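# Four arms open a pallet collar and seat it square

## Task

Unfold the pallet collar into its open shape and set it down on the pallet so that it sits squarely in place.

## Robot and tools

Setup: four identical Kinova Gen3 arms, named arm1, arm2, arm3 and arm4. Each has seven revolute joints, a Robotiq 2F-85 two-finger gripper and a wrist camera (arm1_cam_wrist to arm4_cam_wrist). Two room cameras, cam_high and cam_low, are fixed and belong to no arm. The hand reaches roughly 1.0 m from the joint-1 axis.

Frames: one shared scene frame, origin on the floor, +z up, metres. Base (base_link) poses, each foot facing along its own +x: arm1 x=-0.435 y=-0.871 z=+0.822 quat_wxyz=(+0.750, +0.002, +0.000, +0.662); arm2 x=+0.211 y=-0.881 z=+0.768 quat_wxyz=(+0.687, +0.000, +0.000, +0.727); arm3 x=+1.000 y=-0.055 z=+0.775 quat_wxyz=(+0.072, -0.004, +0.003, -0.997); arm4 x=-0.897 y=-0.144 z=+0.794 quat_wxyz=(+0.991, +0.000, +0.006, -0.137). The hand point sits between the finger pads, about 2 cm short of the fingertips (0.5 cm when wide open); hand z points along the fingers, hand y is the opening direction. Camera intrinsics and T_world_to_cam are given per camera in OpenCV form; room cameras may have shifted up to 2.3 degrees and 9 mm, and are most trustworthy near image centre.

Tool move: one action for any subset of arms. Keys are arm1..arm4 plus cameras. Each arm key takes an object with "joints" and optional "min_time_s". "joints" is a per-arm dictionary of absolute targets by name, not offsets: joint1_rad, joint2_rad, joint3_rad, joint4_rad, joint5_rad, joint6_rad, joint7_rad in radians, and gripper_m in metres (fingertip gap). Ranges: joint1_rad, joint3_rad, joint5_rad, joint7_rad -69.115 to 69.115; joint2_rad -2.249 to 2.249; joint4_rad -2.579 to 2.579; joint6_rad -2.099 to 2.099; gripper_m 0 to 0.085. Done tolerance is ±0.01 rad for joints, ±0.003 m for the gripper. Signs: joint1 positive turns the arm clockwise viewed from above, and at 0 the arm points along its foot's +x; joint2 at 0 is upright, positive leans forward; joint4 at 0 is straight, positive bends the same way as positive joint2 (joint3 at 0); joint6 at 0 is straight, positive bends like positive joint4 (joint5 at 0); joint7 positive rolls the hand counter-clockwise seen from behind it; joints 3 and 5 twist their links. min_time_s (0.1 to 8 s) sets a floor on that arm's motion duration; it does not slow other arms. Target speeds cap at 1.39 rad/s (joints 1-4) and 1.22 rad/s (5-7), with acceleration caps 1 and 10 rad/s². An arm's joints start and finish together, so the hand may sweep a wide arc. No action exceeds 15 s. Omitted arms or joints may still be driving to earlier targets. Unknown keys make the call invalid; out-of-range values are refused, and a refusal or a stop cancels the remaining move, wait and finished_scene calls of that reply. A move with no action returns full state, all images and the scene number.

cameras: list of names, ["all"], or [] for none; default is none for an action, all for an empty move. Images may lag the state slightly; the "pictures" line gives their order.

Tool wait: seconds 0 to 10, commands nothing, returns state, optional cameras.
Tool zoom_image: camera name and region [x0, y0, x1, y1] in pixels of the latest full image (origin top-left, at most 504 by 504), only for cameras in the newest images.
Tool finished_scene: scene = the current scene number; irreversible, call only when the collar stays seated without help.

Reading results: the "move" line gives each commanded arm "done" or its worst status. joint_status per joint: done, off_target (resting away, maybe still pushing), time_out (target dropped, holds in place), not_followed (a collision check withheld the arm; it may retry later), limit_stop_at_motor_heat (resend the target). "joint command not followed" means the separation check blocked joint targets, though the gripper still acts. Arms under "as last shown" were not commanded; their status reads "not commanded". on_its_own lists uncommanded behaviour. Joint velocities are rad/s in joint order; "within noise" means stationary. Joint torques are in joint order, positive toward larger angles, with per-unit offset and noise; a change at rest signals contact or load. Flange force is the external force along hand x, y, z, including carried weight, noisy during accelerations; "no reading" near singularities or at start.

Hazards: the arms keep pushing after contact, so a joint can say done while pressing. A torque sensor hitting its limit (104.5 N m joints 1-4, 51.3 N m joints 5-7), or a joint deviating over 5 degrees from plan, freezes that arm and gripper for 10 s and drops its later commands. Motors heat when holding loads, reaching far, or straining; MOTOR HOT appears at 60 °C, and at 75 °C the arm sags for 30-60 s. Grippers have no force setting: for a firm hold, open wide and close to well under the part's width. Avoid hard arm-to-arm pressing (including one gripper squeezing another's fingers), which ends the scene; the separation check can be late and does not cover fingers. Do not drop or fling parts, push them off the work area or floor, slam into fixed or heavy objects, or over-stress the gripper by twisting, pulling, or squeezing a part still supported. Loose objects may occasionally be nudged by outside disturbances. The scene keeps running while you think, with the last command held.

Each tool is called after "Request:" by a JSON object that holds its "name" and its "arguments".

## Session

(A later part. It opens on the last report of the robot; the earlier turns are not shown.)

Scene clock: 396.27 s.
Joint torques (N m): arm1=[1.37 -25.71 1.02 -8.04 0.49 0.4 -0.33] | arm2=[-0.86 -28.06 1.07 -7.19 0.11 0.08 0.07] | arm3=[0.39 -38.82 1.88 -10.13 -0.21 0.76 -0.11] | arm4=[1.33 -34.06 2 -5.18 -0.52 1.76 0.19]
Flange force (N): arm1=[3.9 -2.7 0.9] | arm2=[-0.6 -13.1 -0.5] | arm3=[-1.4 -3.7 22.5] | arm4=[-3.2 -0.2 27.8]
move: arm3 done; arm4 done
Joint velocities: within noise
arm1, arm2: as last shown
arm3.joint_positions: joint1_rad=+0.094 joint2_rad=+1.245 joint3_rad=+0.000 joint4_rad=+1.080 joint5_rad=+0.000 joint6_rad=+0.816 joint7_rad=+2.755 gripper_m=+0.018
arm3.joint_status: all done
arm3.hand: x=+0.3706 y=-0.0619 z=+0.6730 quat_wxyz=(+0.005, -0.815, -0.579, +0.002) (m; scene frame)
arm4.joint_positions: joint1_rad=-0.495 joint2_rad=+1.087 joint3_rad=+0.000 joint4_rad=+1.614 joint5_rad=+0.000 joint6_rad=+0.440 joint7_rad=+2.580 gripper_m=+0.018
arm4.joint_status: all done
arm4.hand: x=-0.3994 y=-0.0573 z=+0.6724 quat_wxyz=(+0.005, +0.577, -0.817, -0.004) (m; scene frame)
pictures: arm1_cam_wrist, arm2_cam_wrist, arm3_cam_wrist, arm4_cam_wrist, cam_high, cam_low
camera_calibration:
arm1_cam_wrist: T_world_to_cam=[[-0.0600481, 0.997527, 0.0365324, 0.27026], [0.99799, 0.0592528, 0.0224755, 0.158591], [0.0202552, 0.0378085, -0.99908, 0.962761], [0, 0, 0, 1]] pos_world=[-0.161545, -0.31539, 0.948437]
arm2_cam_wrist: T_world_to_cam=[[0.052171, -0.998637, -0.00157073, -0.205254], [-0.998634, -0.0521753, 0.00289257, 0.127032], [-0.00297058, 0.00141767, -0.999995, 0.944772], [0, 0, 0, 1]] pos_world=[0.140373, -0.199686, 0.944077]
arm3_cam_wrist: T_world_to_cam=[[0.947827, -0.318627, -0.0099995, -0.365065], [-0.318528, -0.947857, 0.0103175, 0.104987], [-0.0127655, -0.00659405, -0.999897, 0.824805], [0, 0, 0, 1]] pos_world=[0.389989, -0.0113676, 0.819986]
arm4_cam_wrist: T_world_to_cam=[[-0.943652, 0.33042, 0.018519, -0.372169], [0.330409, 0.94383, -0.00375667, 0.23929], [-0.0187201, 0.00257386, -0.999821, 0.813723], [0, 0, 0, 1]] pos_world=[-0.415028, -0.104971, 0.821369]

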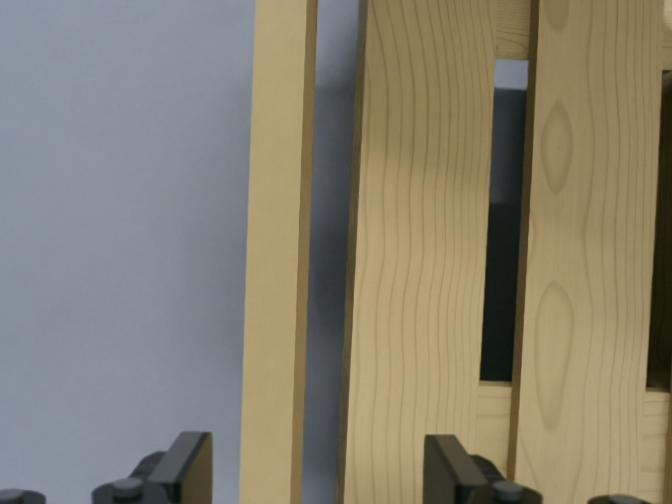

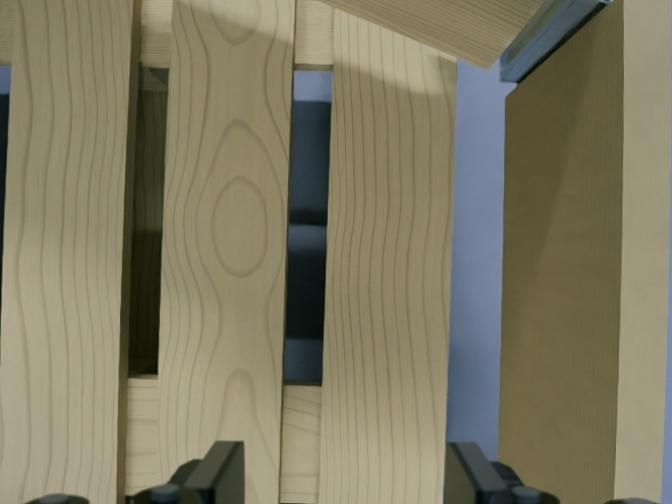

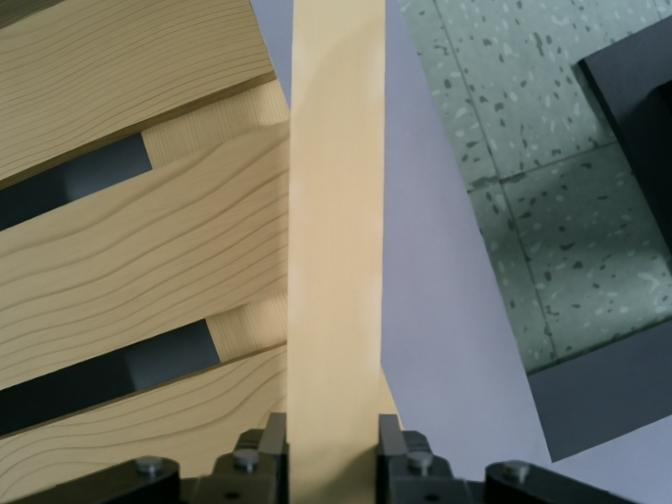

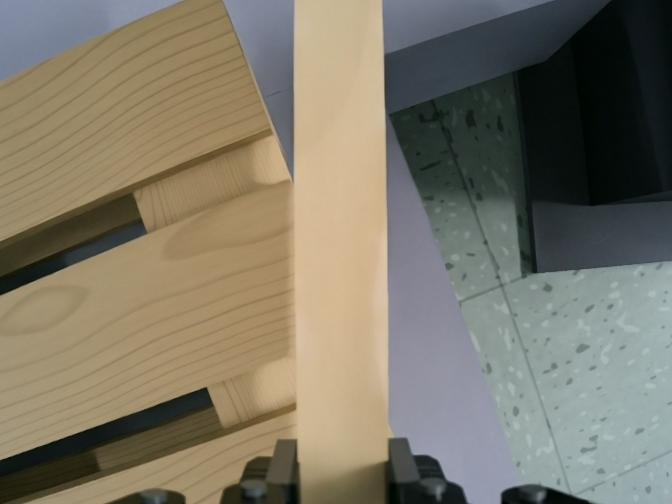

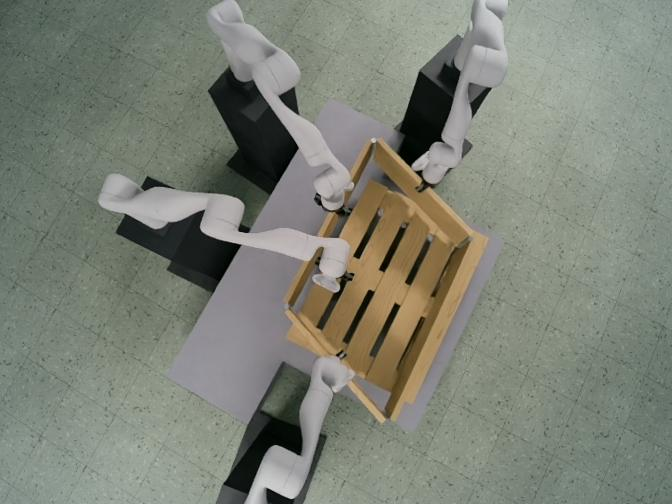

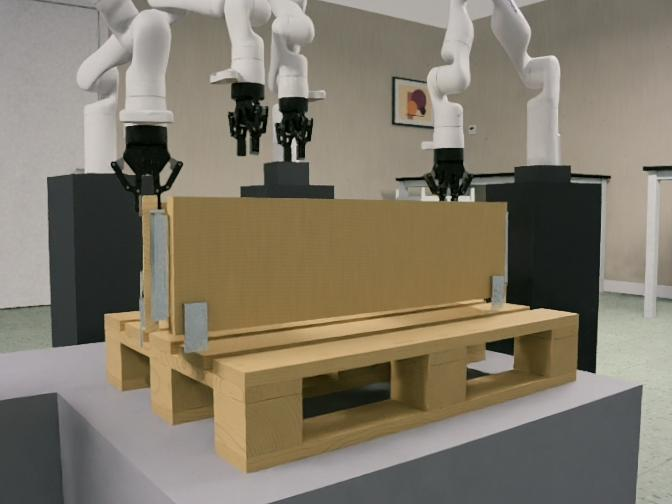

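Request:
{"name": "move", "arguments": {"arm1": {"joints": {"joint1_rad": -0.1898, "joint2_rad": 1.0353, "joint4_rad": 1.2713, "joint6_rad": 0.835, "joint7_rad": 1.5058}, "min_time_s": 3.0}, "arm2": {"joints": {"joint1_rad": 0.3515, "joint2_rad": 1.0763, "joint4_rad": 0.9605, "joint6_rad": 1.1048, "joint7_rad": 1.8657}, "min_time_s": 3.0}, "arm3": {"joints": {"joint1_rad": 0.2064, "joint2_rad": 1.2442, "joint4_rad": 1.0827, "joint6_rad": 0.8147, "joint7_rad": 3.2258}, "min_time_s": 3.0}, "arm4": {"joints": {"joint1_rad": -0.6216, "joint2_rad": 1.1012, "joint4_rad": 1.5632, "joint6_rad": 0.4772, "joint7_rad": 2.8115}, "min_time_s": 3.0}, "cameras": ["all"]}}

Scene clock: 428.13 s.
Joint torques (N m): arm1=[1.42 -23.61 1.06 -7.14 0.55 0.39 -0.35] | arm2=[-0.87 -26.54 0.98 -6.67 0.12 0.06 0.02] | arm3=[0.12 -41.66 1.78 -13.43 -0.27 -1.23 -0.07] | arm4=[1.51 -36.04 2.35 -8.26 -0.32 0.47 0.28]
Flange force (N): arm1=[3.9 1.9 0.6] | arm2=[-8.6 -4.5 -0.2] | arm3=[0.2 1.4 23.3] | arm4=[-2.3 3.8 26.8]
move: arm1 done; arm2 done; arm3 done; arm4 done
Joint velocities: within noise
arm1.joint_positions: joint1_rad=-0.190 joint2_rad=+1.035 joint3_rad=+0.000 joint4_rad=+1.271 joint5_rad=+0.000 joint6_rad=+0.835 joint7_rad=+1.506 gripper_m=+0.050
arm1.joint_status: all done
arm1.hand: x=-0.4487 y=-0.2754 z=+0.8013 quat_wxyz=(+0.000, +0.707, -0.707, -0.002) (m; scene frame)
arm2.joint_positions: joint1_rad=+0.352 joint2_rad=+1.076 joint3_rad=+0.000 joint4_rad=+0.961 joint5_rad=+0.000 joint6_rad=+1.105 joint7_rad=+1.866 gripper_m=+0.050
arm2.joint_status: all done
arm2.hand: x=+0.4249 y=-0.2649 z=+0.8002 quat_wxyz=(+0.000, +0.707, -0.707, +0.000) (m; scene frame)
arm3.joint_positions: joint1_rad=+0.206 joint2_rad=+1.244 joint3_rad=+0.000 joint4_rad=+1.083 joint5_rad=+0.000 joint6_rad=+0.815 joint7_rad=+3.226 gripper_m=+0.018
arm3.joint_status: all done
arm3.hand: x=+0.3743 y=+0.0087 z=+0.6735 quat_wxyz=(+0.005, -0.699, -0.715, +0.001) (m; scene frame)
arm4.joint_positions: joint1_rad=-0.622 joint2_rad=+1.101 joint3_rad=+0.000 joint4_rad=+1.563 joint5_rad=+0.000 joint6_rad=+0.477 joint7_rad=+2.811 gripper_m=+0.018
arm4.joint_status: all done
arm4.hand: x=-0.4018 y=+0.0095 z=+0.6726 quat_wxyz=(+0.004, +0.713, -0.701, -0.005) (m; scene frame)
pictures: arm1_cam_wrist, arm2_cam_wrist, arm3_cam_wrist, arm4_cam_wrist, cam_high, cam_low
camera_calibration:
arm1_cam_wrist: T_world_to_cam=[[-0.999289, -0.0130462, 0.0353645, -0.485622], [-0.0120547, 0.999532, 0.0281049, 0.300207], [-0.0357147, 0.0276586, -0.998979, 0.941358], [0, 0, 0, 1]] pos_world=[-0.448038, -0.332438, 0.949134]
arm2_cam_wrist: T_world_to_cam=[[-0.999983, -0.00577027, -0.00100873, 0.422844], [-0.0057736, 0.999978, 0.00333326, 0.319514], [0.000989469, 0.00333903, -0.999994, 0.944822], [0, 0, 0, 1]] pos_world=[0.423747, -0.320222, 0.944178]
arm3_cam_wrist: T_world_to_cam=[[0.999403, 0.0334912, -0.0085417, -0.369331], [0.0335517, -0.999412, 0.00704118, 0.0439484], [-0.00830086, -0.00732356, -0.999939, 0.824098], [0, 0, 0, 1]] pos_world=[0.374477, 0.0623272, 0.820583]
arm4_cam_wrist: T_world_to_cam=[[-0.999605, -0.0210874, 0.0185826, -0.415662], [-0.0210746, 0.999778, 0.000884414, 0.0321476], [-0.0185971, 0.000492442, -0.999827, 0.813845], [0, 0, 0, 1]] pos_world=[-0.399685, -0.0413065, 0.821399]

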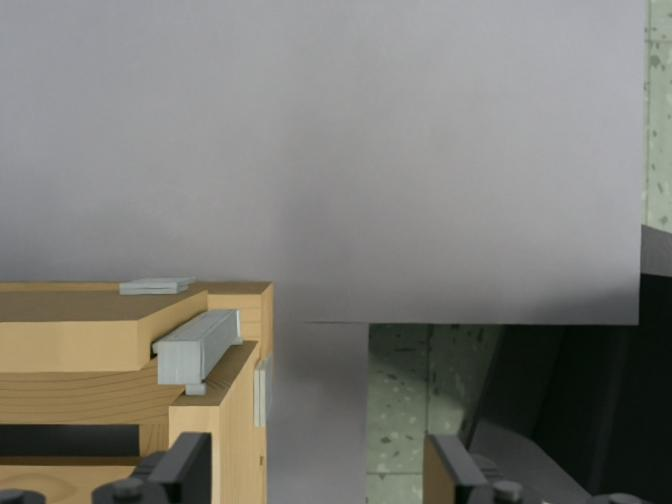

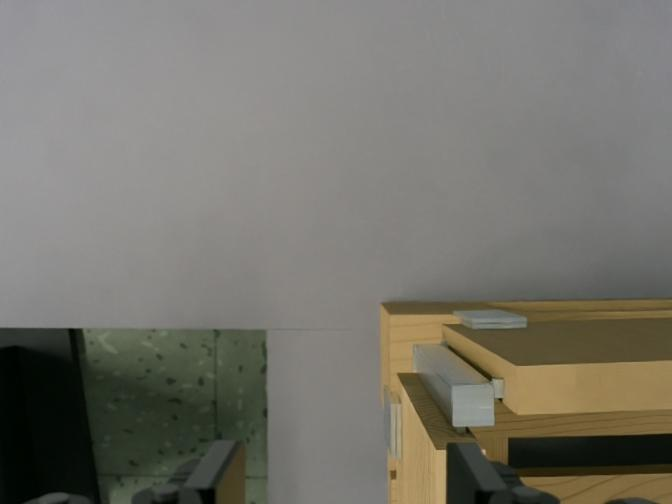

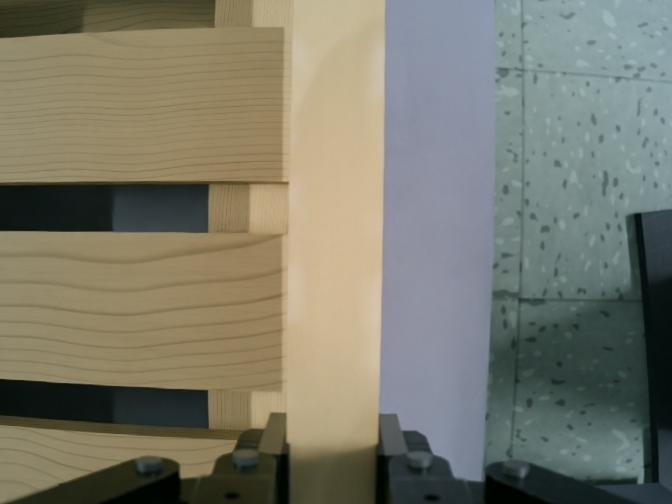

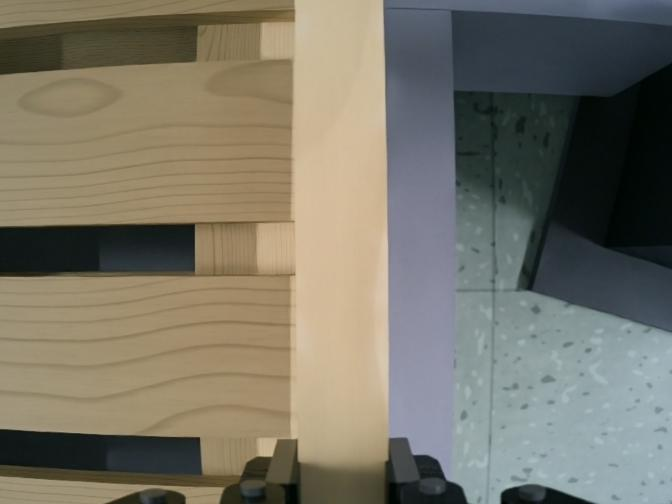

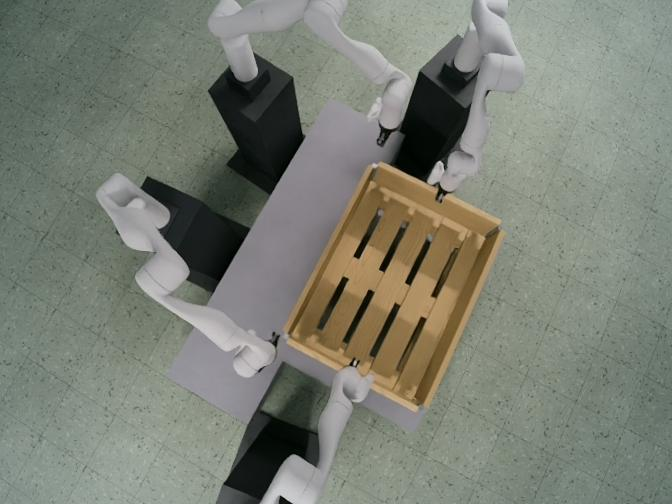

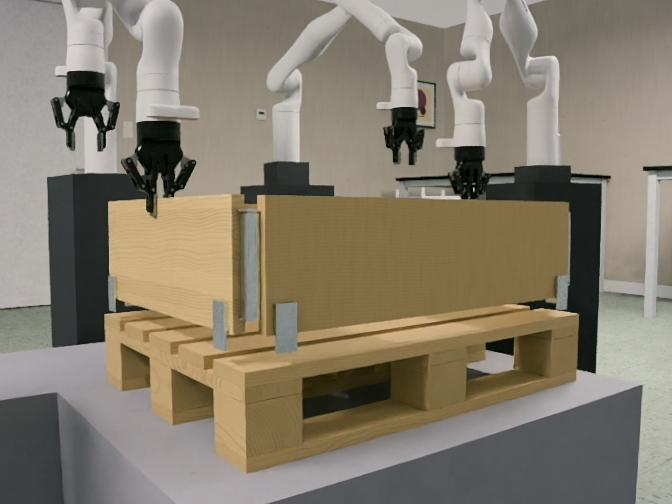

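Request:
{"name": "zoom_image", "arguments": {"camera": "arm1_cam_wrist", "region": [100, 260, 320, 480]}}

Request:
{"name": "zoom_image", "arguments": {"camera": "arm2_cam_wrist", "region": [350, 280, 570, 500]}}

Request:
{"name": "zoom_image", "arguments": {"camera": "cam_low", "region": [90, 180, 340, 400]}}

Request:
{"name": "zoom_image", "arguments": {"camera": "cam_low", "region": [400, 180, 620, 400]}}

Request:
{"name": "zoom_image", "arguments": {"camera": "cam_high", "region": [270, 150, 520, 420]}}

Scaled by 2.291.

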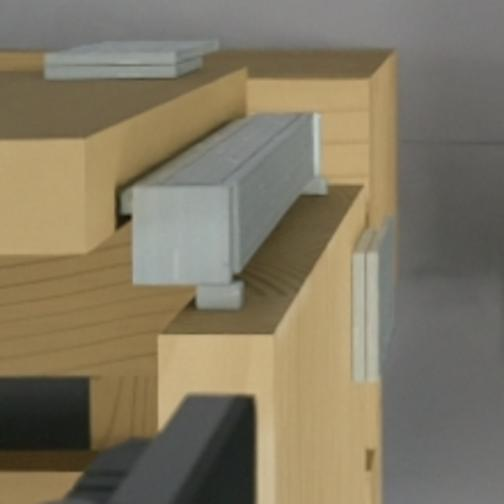

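Scaled by 2.291.

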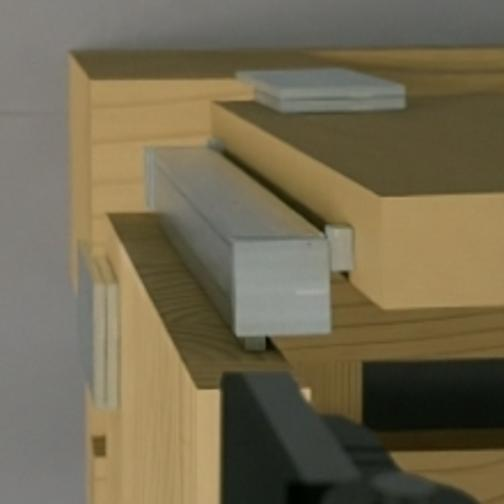

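Scaled by 2.016 from the camera's 672x504 image, which has a finer 960x720 frame.

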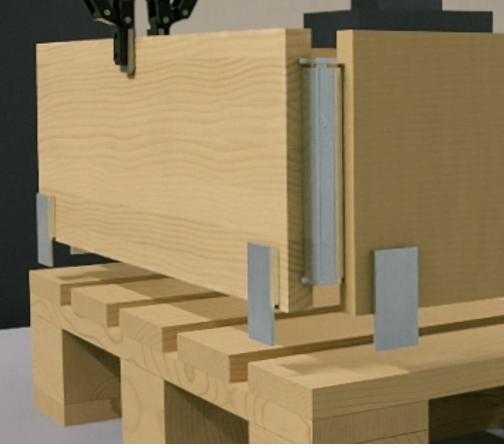

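Scaled by 2.291 from the camera's 672x504 image, which has a finer 960x720 frame.

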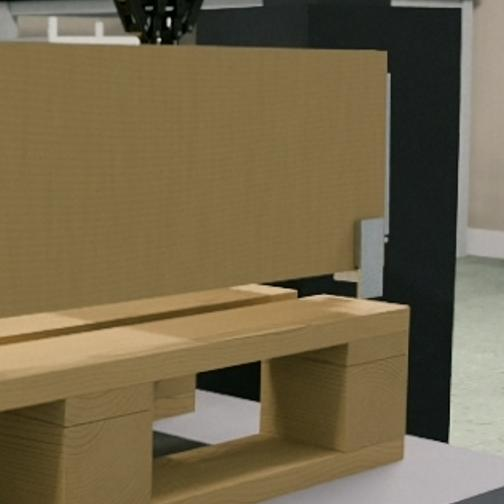

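Scaled by 1.867 from the camera's 672x504 image, which has a finer 960x720 frame.

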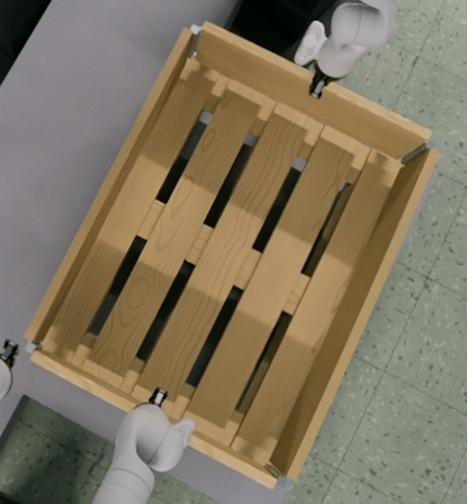

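Request:
{"name": "zoom_image", "arguments": {"camera": "arm1_cam_wrist", "region": [0, 260, 290, 400]}}

Request:
{"name": "zoom_image", "arguments": {"camera": "arm2_cam_wrist", "region": [370, 280, 670, 430]}}

Request:
{"name": "zoom_image", "arguments": {"camera": "arm1_cam_wrist", "region": [200, 270, 300, 504]}}

Request:
{"name": "zoom_image", "arguments": {"camera": "arm2_cam_wrist", "region": [370, 280, 470, 504]}}

Scaled by 1.738.

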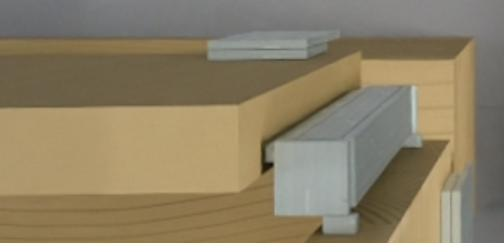

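Scaled by 1.680.

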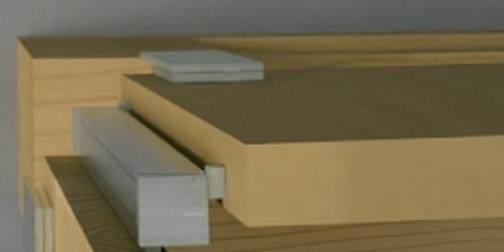

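Scaled by 2.154.

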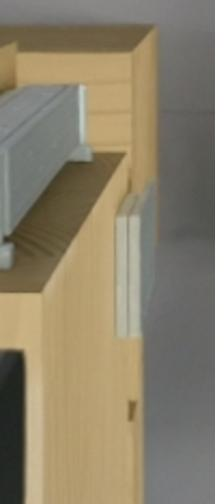

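Scaled by 2.250.

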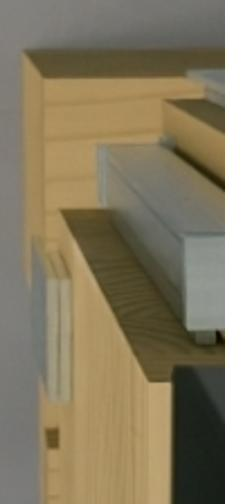

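Request:
{"name": "zoom_image", "arguments": {"camera": "arm3_cam_wrist", "region": [0, 160, 300, 260]}}

Request:
{"name": "zoom_image", "arguments": {"camera": "arm4_cam_wrist", "region": [0, 200, 300, 300]}}

Request:
{"name": "zoom_image", "arguments": {"camera": "arm3_cam_wrist", "region": [260, 0, 420, 420]}}

Request:
{"name": "zoom_image", "arguments": {"camera": "arm4_cam_wrist", "region": [260, 0, 420, 440]}}

Scaled by 1.680.

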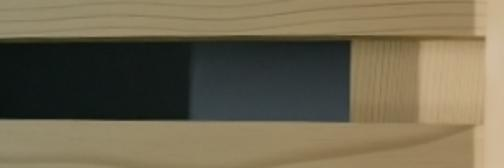

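Scaled by 1.680.

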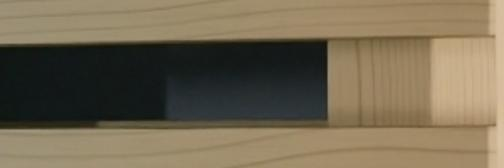

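Scaled by 1.200.

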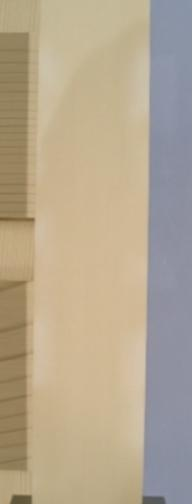

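Scaled by 1.145.

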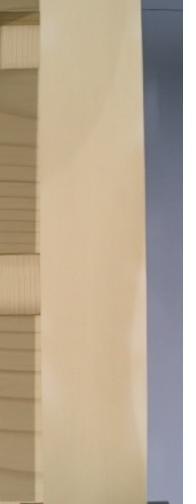

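Request:
{"name": "move", "arguments": {"arm3": {"joints": {"joint1_rad": 0.2452, "joint2_rad": 1.2535, "joint4_rad": 1.0596, "joint5_rad": -0.0806, "joint6_rad": 0.845, "joint7_rad": 3.3181}, "min_time_s": 2.5}, "arm4": {"joints": {"joint1_rad": -0.6854, "joint2_rad": 1.1126, "joint4_rad": 1.5264, "joint5_rad": 0.1163, "joint6_rad": 0.5173, "joint7_rad": 2.6466}, "min_time_s": 2.5}, "cameras": ["arm1_cam_wrist", "arm2_cam_wrist", "cam_low"]}}

Request:
{"name": "zoom_image", "arguments": {"camera": "arm1_cam_wrist", "region": [100, 240, 320, 460]}}

Request:
{"name": "zoom_image", "arguments": {"camera": "arm2_cam_wrist", "region": [350, 260, 570, 480]}}

Request:
{"name": "zoom_image", "arguments": {"camera": "cam_low", "region": [90, 180, 340, 400]}}

Request:
{"name": "zoom_image", "arguments": {"camera": "cam_low", "region": [400, 180, 620, 400]}}

Scene clock: 510.20 s.
Joint torques (N m): arm1=[1.4 -23.61 1.03 -7.11 0.51 0.4 -0.31] | arm2=[-0.83 -26.51 1.03 -6.71 0.1 0.09 0.13] | arm3=[-0.06 -40.44 0.68 -13.28 -1.12 -0.83 -0.15] | arm4=[1.91 -39.2 3.97 -10.8 0.42 -0.71 0.4]
Flange force (N): arm1=[3.8 1.9 0.7] | arm2=[-8.3 -4.1 -0.1] | arm3=[1.5 3.9 21.2] | arm4=[-4.1 6.4 28.6]
move: arm3 done; arm4 done
Joint velocities: within noise
arm1, arm2: as last shown
arm3.joint_positions: joint1_rad=+0.245 joint2_rad=+1.254 joint3_rad=+0.000 joint4_rad=+1.060 joint5_rad=-0.081 joint6_rad=+0.845 joint7_rad=+3.318 gripper_m=+0.018
arm3.joint_status: all done
arm3.hand: x=+0.3758 y=+0.0142 z=+0.6735 quat_wxyz=(-0.020, -0.699, -0.715, +0.020) (m; scene frame)
arm4.joint_positions: joint1_rad=-0.685 joint2_rad=+1.113 joint3_rad=+0.000 joint4_rad=+1.526 joint5_rad=+0.116 joint6_rad=+0.517 joint7_rad=+2.647 gripper_m=+0.018
arm4.joint_status: all done
arm4.hand: x=-0.4004 y=+0.0267 z=+0.6727 quat_wxyz=(+0.020, +0.713, -0.701, +0.019) (m; scene frame)
pictures: arm1_cam_wrist, arm2_cam_wrist, cam_low
camera_calibration:
arm1_cam_wrist: T_world_to_cam=[[-0.999289, -0.0130462, 0.0353645, -0.485622], [-0.0120547, 0.999532, 0.0281049, 0.300207], [-0.0357147, 0.0276586, -0.998979, 0.941358], [0, 0, 0, 1]] pos_world=[-0.448038, -0.332438, 0.949134]
arm2_cam_wrist: T_world_to_cam=[[-0.999983, -0.00577027, -0.00100873, 0.422844], [-0.0057736, 0.999978, 0.00333326, 0.319514], [0.000989469, 0.00333903, -0.999994, 0.944822], [0, 0, 0, 1]] pos_world=[0.423747, -0.320222, 0.944178]

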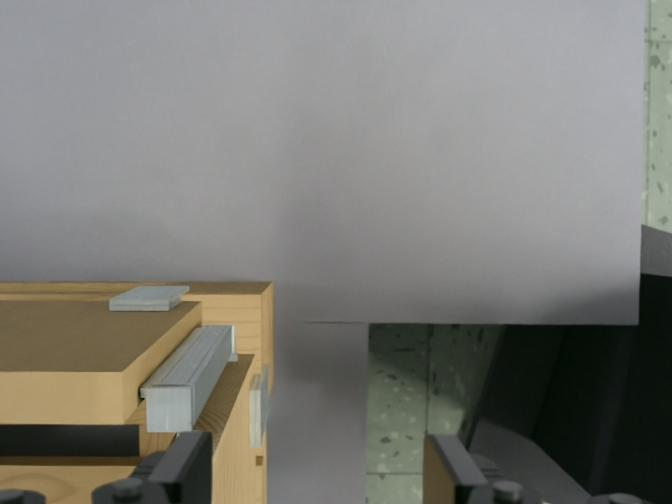

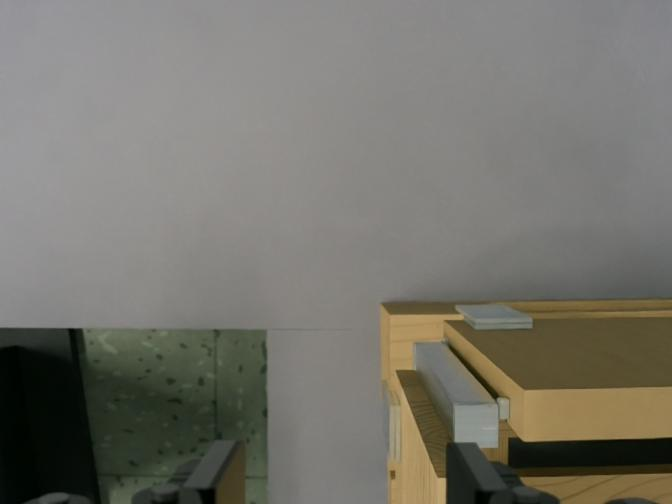

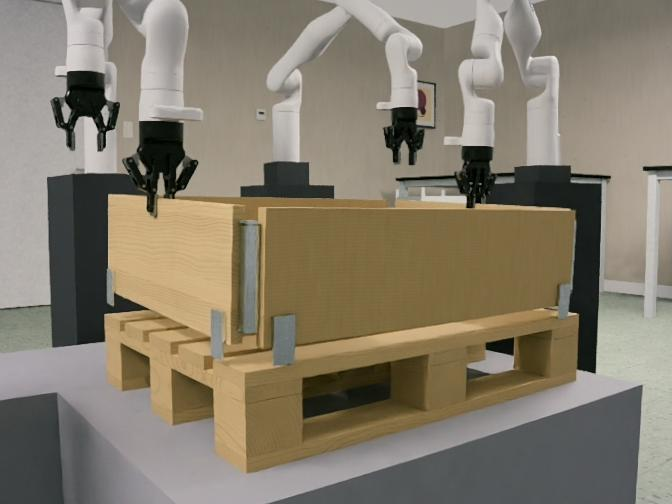

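Scaled by 2.291.

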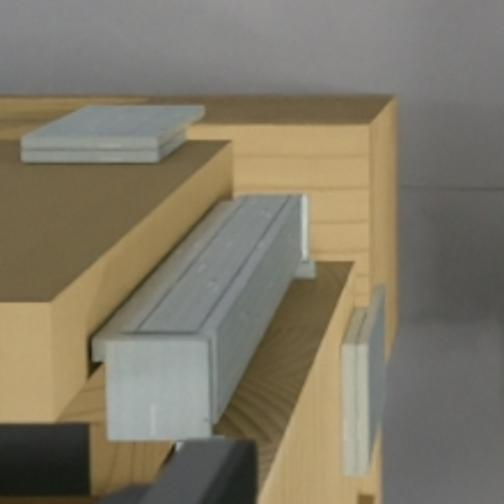

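Scaled by 2.291.

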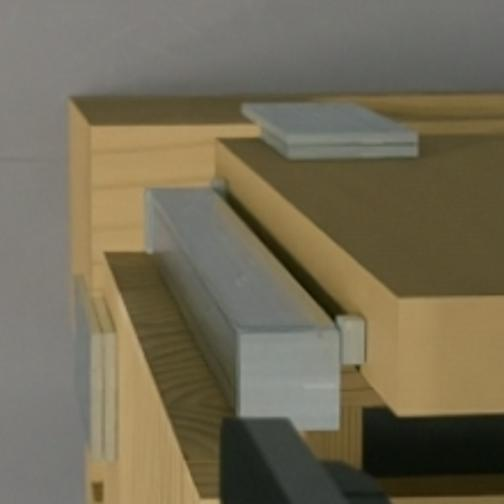

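Scaled by 2.016 from the camera's 672x504 image, which has a finer 960x720 frame.

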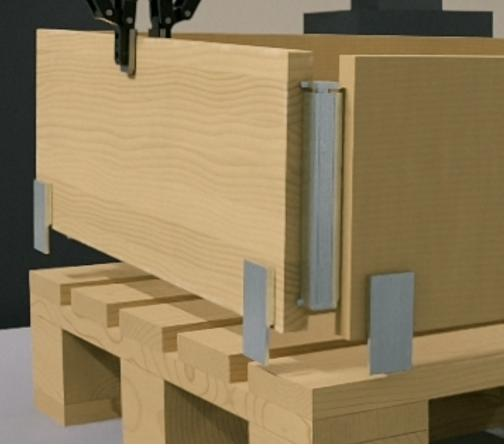

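Scaled by 2.291 from the camera's 672x504 image, which has a finer 960x720 frame.

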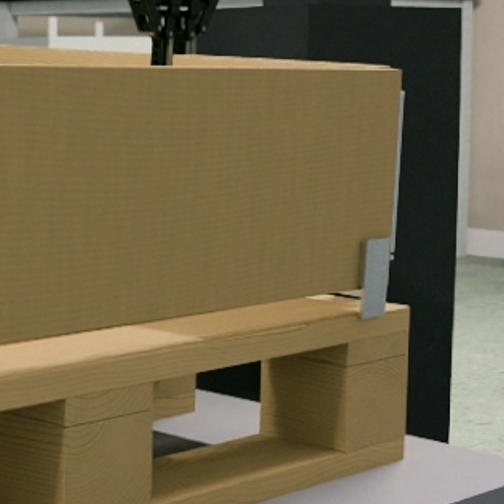

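Request:
{"name": "move", "arguments": {"arm3": {"joints": {"joint1_rad": 0.2436, "joint2_rad": 1.2815, "joint4_rad": 1.048, "joint5_rad": -0.0818, "joint6_rad": 0.8287, "joint7_rad": 3.3183}, "min_time_s": 1.5}, "arm4": {"joints": {"joint1_rad": -0.6836, "joint2_rad": 1.144, "joint4_rad": 1.5154, "joint5_rad": 0.1208, "joint6_rad": 0.4966, "joint7_rad": 2.6433}, "min_time_s": 1.5}, "cameras": ["arm1_cam_wrist", "arm2_cam_wrist", "cam_low"]}}

Request:
{"name": "zoom_image", "arguments": {"camera": "arm1_cam_wrist", "region": [100, 260, 300, 460]}}

Request:
{"name": "zoom_image", "arguments": {"camera": "arm2_cam_wrist", "region": [360, 280, 560, 480]}}

Request:
{"name": "zoom_image", "arguments": {"camera": "cam_low", "region": [90, 250, 310, 400]}}

Request:
{"name": "zoom_image", "arguments": {"camera": "cam_low", "region": [480, 230, 610, 350]}}

Scene clock: 527.37 s.
Joint torques (N m): arm1=[1.45 -23.64 0.97 -7.12 0.53 0.4 -0.34] | arm2=[-0.97 -26.47 0.94 -6.7 0.16 0.08 0.1] | arm3=[-0.28 -40.96 0.35 -13.68 -1.39 -1.21 -0.29] | arm4=[1.99 -39.62 4.26 -11 0.61 -0.98 0.45]
Flange force (N): arm1=[3.7 2.0 0.7] | arm2=[-8.2 -4.4 -0.2] | arm3=[1.9 5.0 21.0] | arm4=[-4.0 7.3 28.3]
move: arm3 done; arm4 done
Joint velocities: within noise
arm1, arm2: as last shown
arm3.joint_positions: joint1_rad=+0.244 joint2_rad=+1.281 joint3_rad=+0.000 joint4_rad=+1.048 joint5_rad=-0.082 joint6_rad=+0.829 joint7_rad=+3.318 gripper_m=+0.018
arm3.joint_status: all done
arm3.hand: x=+0.3756 y=+0.0132 z=+0.6585 quat_wxyz=(-0.020, -0.699, -0.715, +0.020) (m; scene frame)
arm4.joint_positions: joint1_rad=-0.684 joint2_rad=+1.144 joint3_rad=+0.000 joint4_rad=+1.515 joint5_rad=+0.121 joint6_rad=+0.497 joint7_rad=+2.643 gripper_m=+0.018
arm4.joint_status: all done
arm4.hand: x=-0.4002 y=+0.0259 z=+0.6577 quat_wxyz=(+0.020, +0.713, -0.701, +0.019) (m; scene frame)
pictures: arm1_cam_wrist, arm2_cam_wrist, cam_low
camera_calibration:
arm1_cam_wrist: T_world_to_cam=[[-0.999289, -0.0130462, 0.0353645, -0.485622], [-0.0120547, 0.999532, 0.0281049, 0.300207], [-0.0357147, 0.0276586, -0.998979, 0.941358], [0, 0, 0, 1]] pos_world=[-0.448038, -0.332438, 0.949134]
arm2_cam_wrist: T_world_to_cam=[[-0.999983, -0.00577027, -0.00100873, 0.422844], [-0.0057736, 0.999978, 0.00333326, 0.319514], [0.000989469, 0.00333903, -0.999994, 0.944822], [0, 0, 0, 1]] pos_world=[0.423747, -0.320222, 0.944178]

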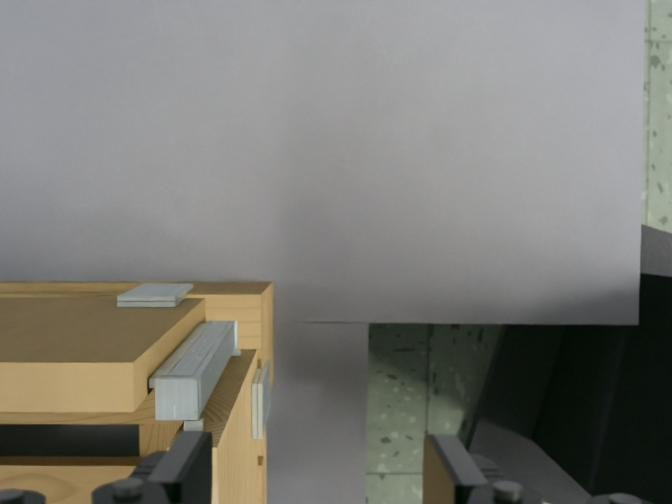

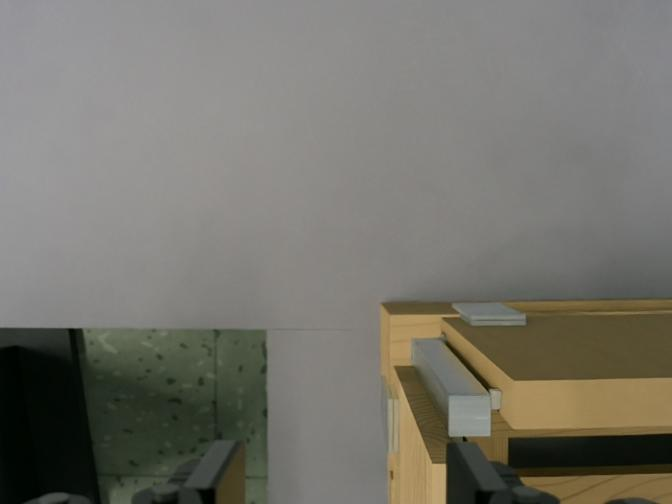

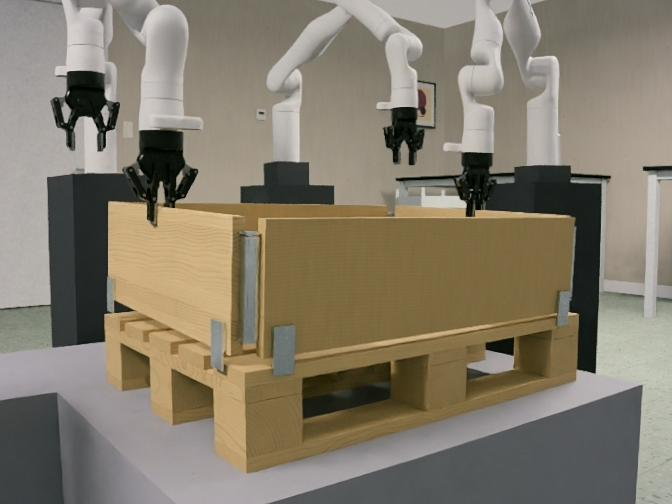

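Scaled by 2.520.

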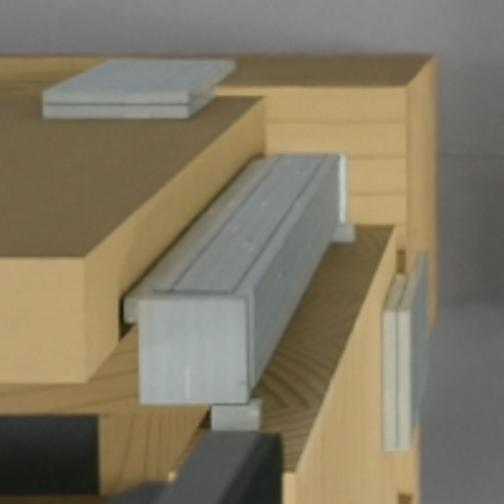

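Scaled by 2.520.

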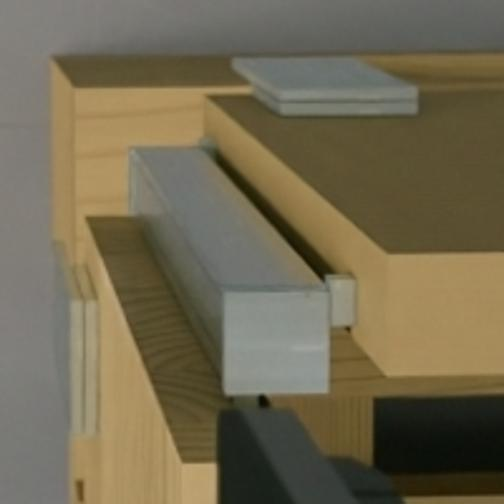

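Scaled by 2.291 from the camera's 672x504 image, which has a finer 960x720 frame.

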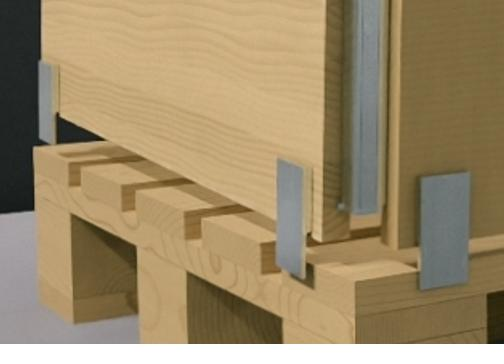

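Scaled by 3.877 from the camera's 672x504 image, which has a finer 960x720 frame.

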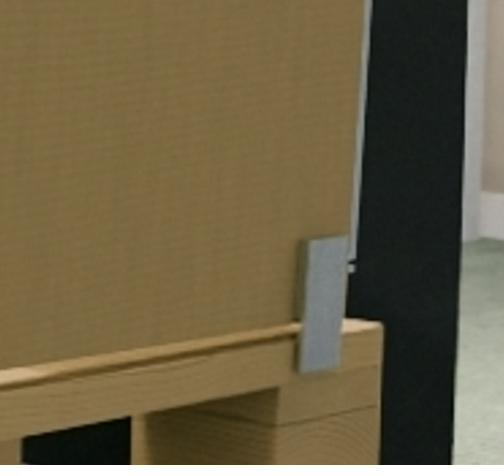

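Request:
{"name": "move", "arguments": {"arm3": {"joints": {"joint1_rad": 0.2094, "joint2_rad": 1.3083, "joint4_rad": 1.047, "joint5_rad": -0.0291, "joint6_rad": 0.7956, "joint7_rad": 3.2492}, "min_time_s": 2.5}, "arm4": {"joints": {"joint1_rad": -0.6461, "joint2_rad": 1.1654, "joint4_rad": 1.5333, "joint5_rad": 0.0483, "joint6_rad": 0.4383, "joint7_rad": 2.7433}, "min_time_s": 2.5}, "cameras": ["arm1_cam_wrist", "arm2_cam_wrist", "cam_low", "cam_high"]}}

Request:
{"name": "zoom_image", "arguments": {"camera": "arm1_cam_wrist", "region": [100, 260, 300, 460]}}

Request:
{"name": "zoom_image", "arguments": {"camera": "arm2_cam_wrist", "region": [360, 280, 560, 480]}}

Request:
{"name": "zoom_image", "arguments": {"camera": "cam_low", "region": [90, 250, 310, 400]}}

Request:
{"name": "zoom_image", "arguments": {"camera": "cam_low", "region": [480, 230, 610, 350]}}

Scene clock: 542.90 s.
Joint torques (N m): arm1=[1.43 -23.63 1.02 -7.13 0.53 0.42 -0.35] | arm2=[-0.96 -26.47 1 -6.68 0.17 0.07 0.06] | arm3=[-1.2 -40.68 0.08 -13.58 -1.19 -1.47 -0.12] | arm4=[2.19 -40.04 4.12 -11.07 0.34 -1.56 0.39]
Flange force (N): arm1=[3.9 1.9 0.7] | arm2=[-8.3 -4.5 -0.3] | arm3=[2.3 5.6 20.1] | arm4=[-3.1 7.9 28.8]
move: arm3 done; arm4 done
Joint velocities: within noise
arm1, arm2: as last shown
arm3.joint_positions: joint1_rad=+0.209 joint2_rad=+1.308 joint3_rad=+0.000 joint4_rad=+1.047 joint5_rad=-0.029 joint6_rad=+0.796 joint7_rad=+3.249 gripper_m=+0.018
arm3.joint_status: all done
arm3.hand: x=+0.3750 y=+0.0042 z=+0.6413 quat_wxyz=(-0.005, -0.699, -0.715, +0.006) (m; scene frame)
arm4.joint_positions: joint1_rad=-0.646 joint2_rad=+1.165 joint3_rad=+0.000 joint4_rad=+1.533 joint5_rad=+0.048 joint6_rad=+0.438 joint7_rad=+2.743 gripper_m=+0.018
arm4.joint_status: all done
arm4.hand: x=-0.4007 y=+0.0169 z=+0.6435 quat_wxyz=(+0.006, +0.713, -0.701, +0.005) (m; scene frame)
pictures: arm1_cam_wrist, arm2_cam_wrist, cam_high, cam_low
camera_calibration:
arm1_cam_wrist: T_world_to_cam=[[-0.999289, -0.0130462, 0.0353645, -0.485622], [-0.0120547, 0.999532, 0.0281049, 0.300207], [-0.0357147, 0.0276586, -0.998979, 0.941358], [0, 0, 0, 1]] pos_world=[-0.448038, -0.332438, 0.949134]
arm2_cam_wrist: T_world_to_cam=[[-0.999983, -0.00577027, -0.00100873, 0.422844], [-0.0057736, 0.999978, 0.00333326, 0.319514], [0.000989469, 0.00333903, -0.999994, 0.944822], [0, 0, 0, 1]] pos_world=[0.423747, -0.320222, 0.944178]

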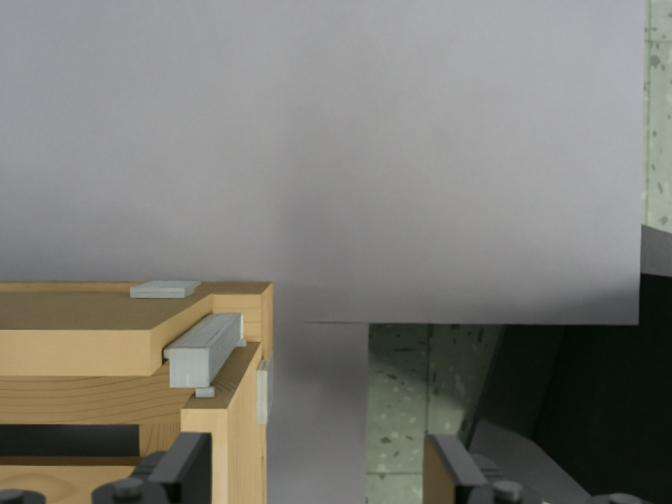

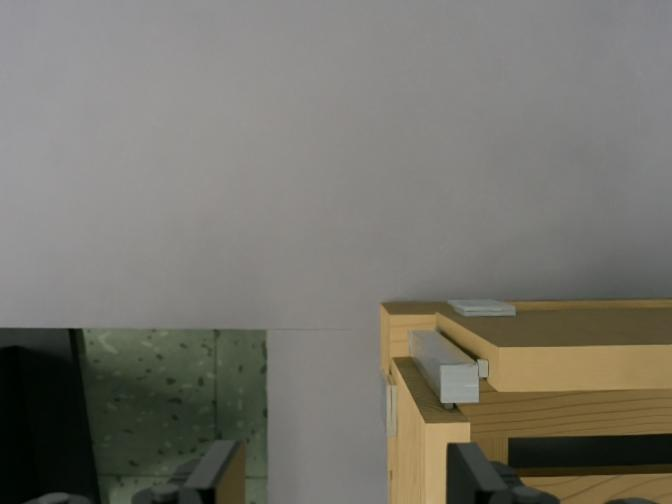

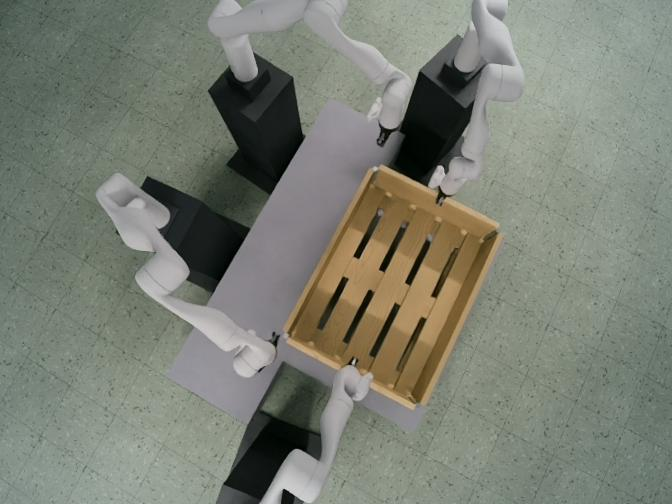

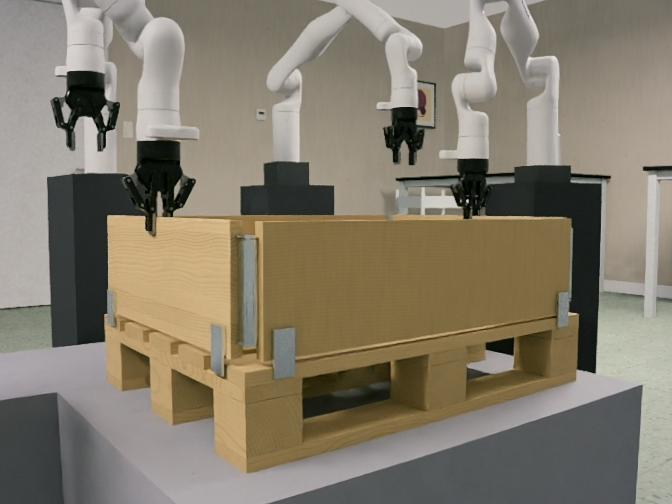

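Scaled by 2.520.

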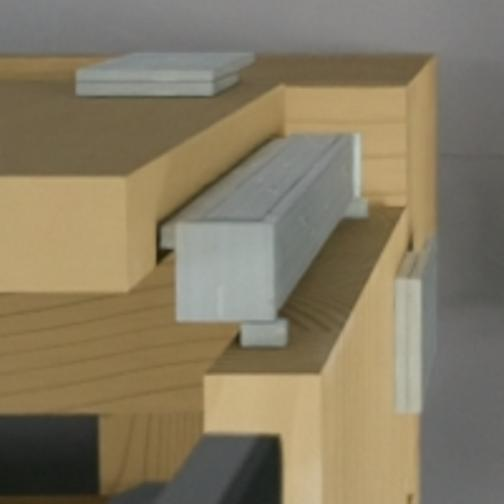

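Scaled by 2.520.

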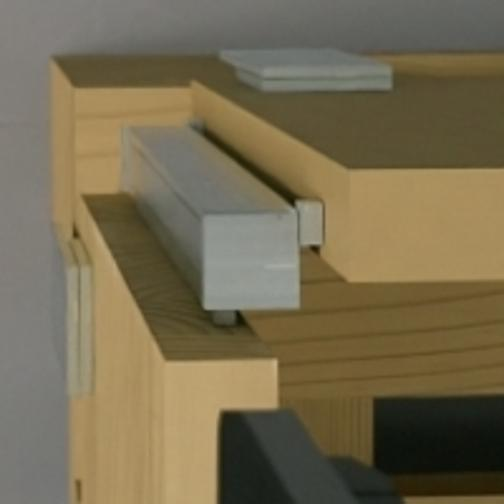

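Scaled by 2.291 from the camera's 672x504 image, which has a finer 960x720 frame.

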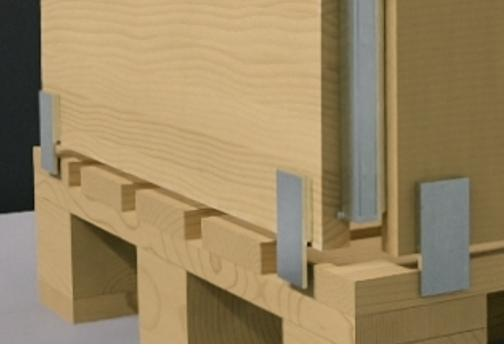

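Scaled by 3.877 from the camera's 672x504 image, which has a finer 960x720 frame.

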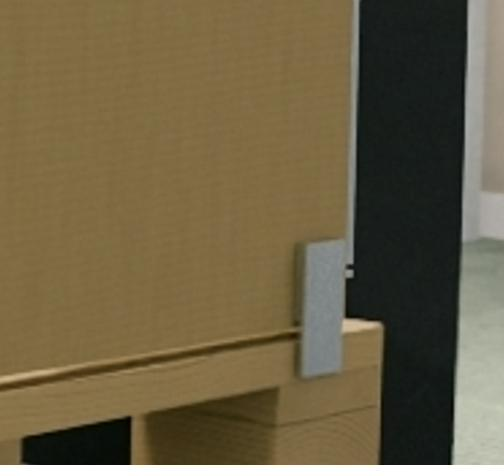

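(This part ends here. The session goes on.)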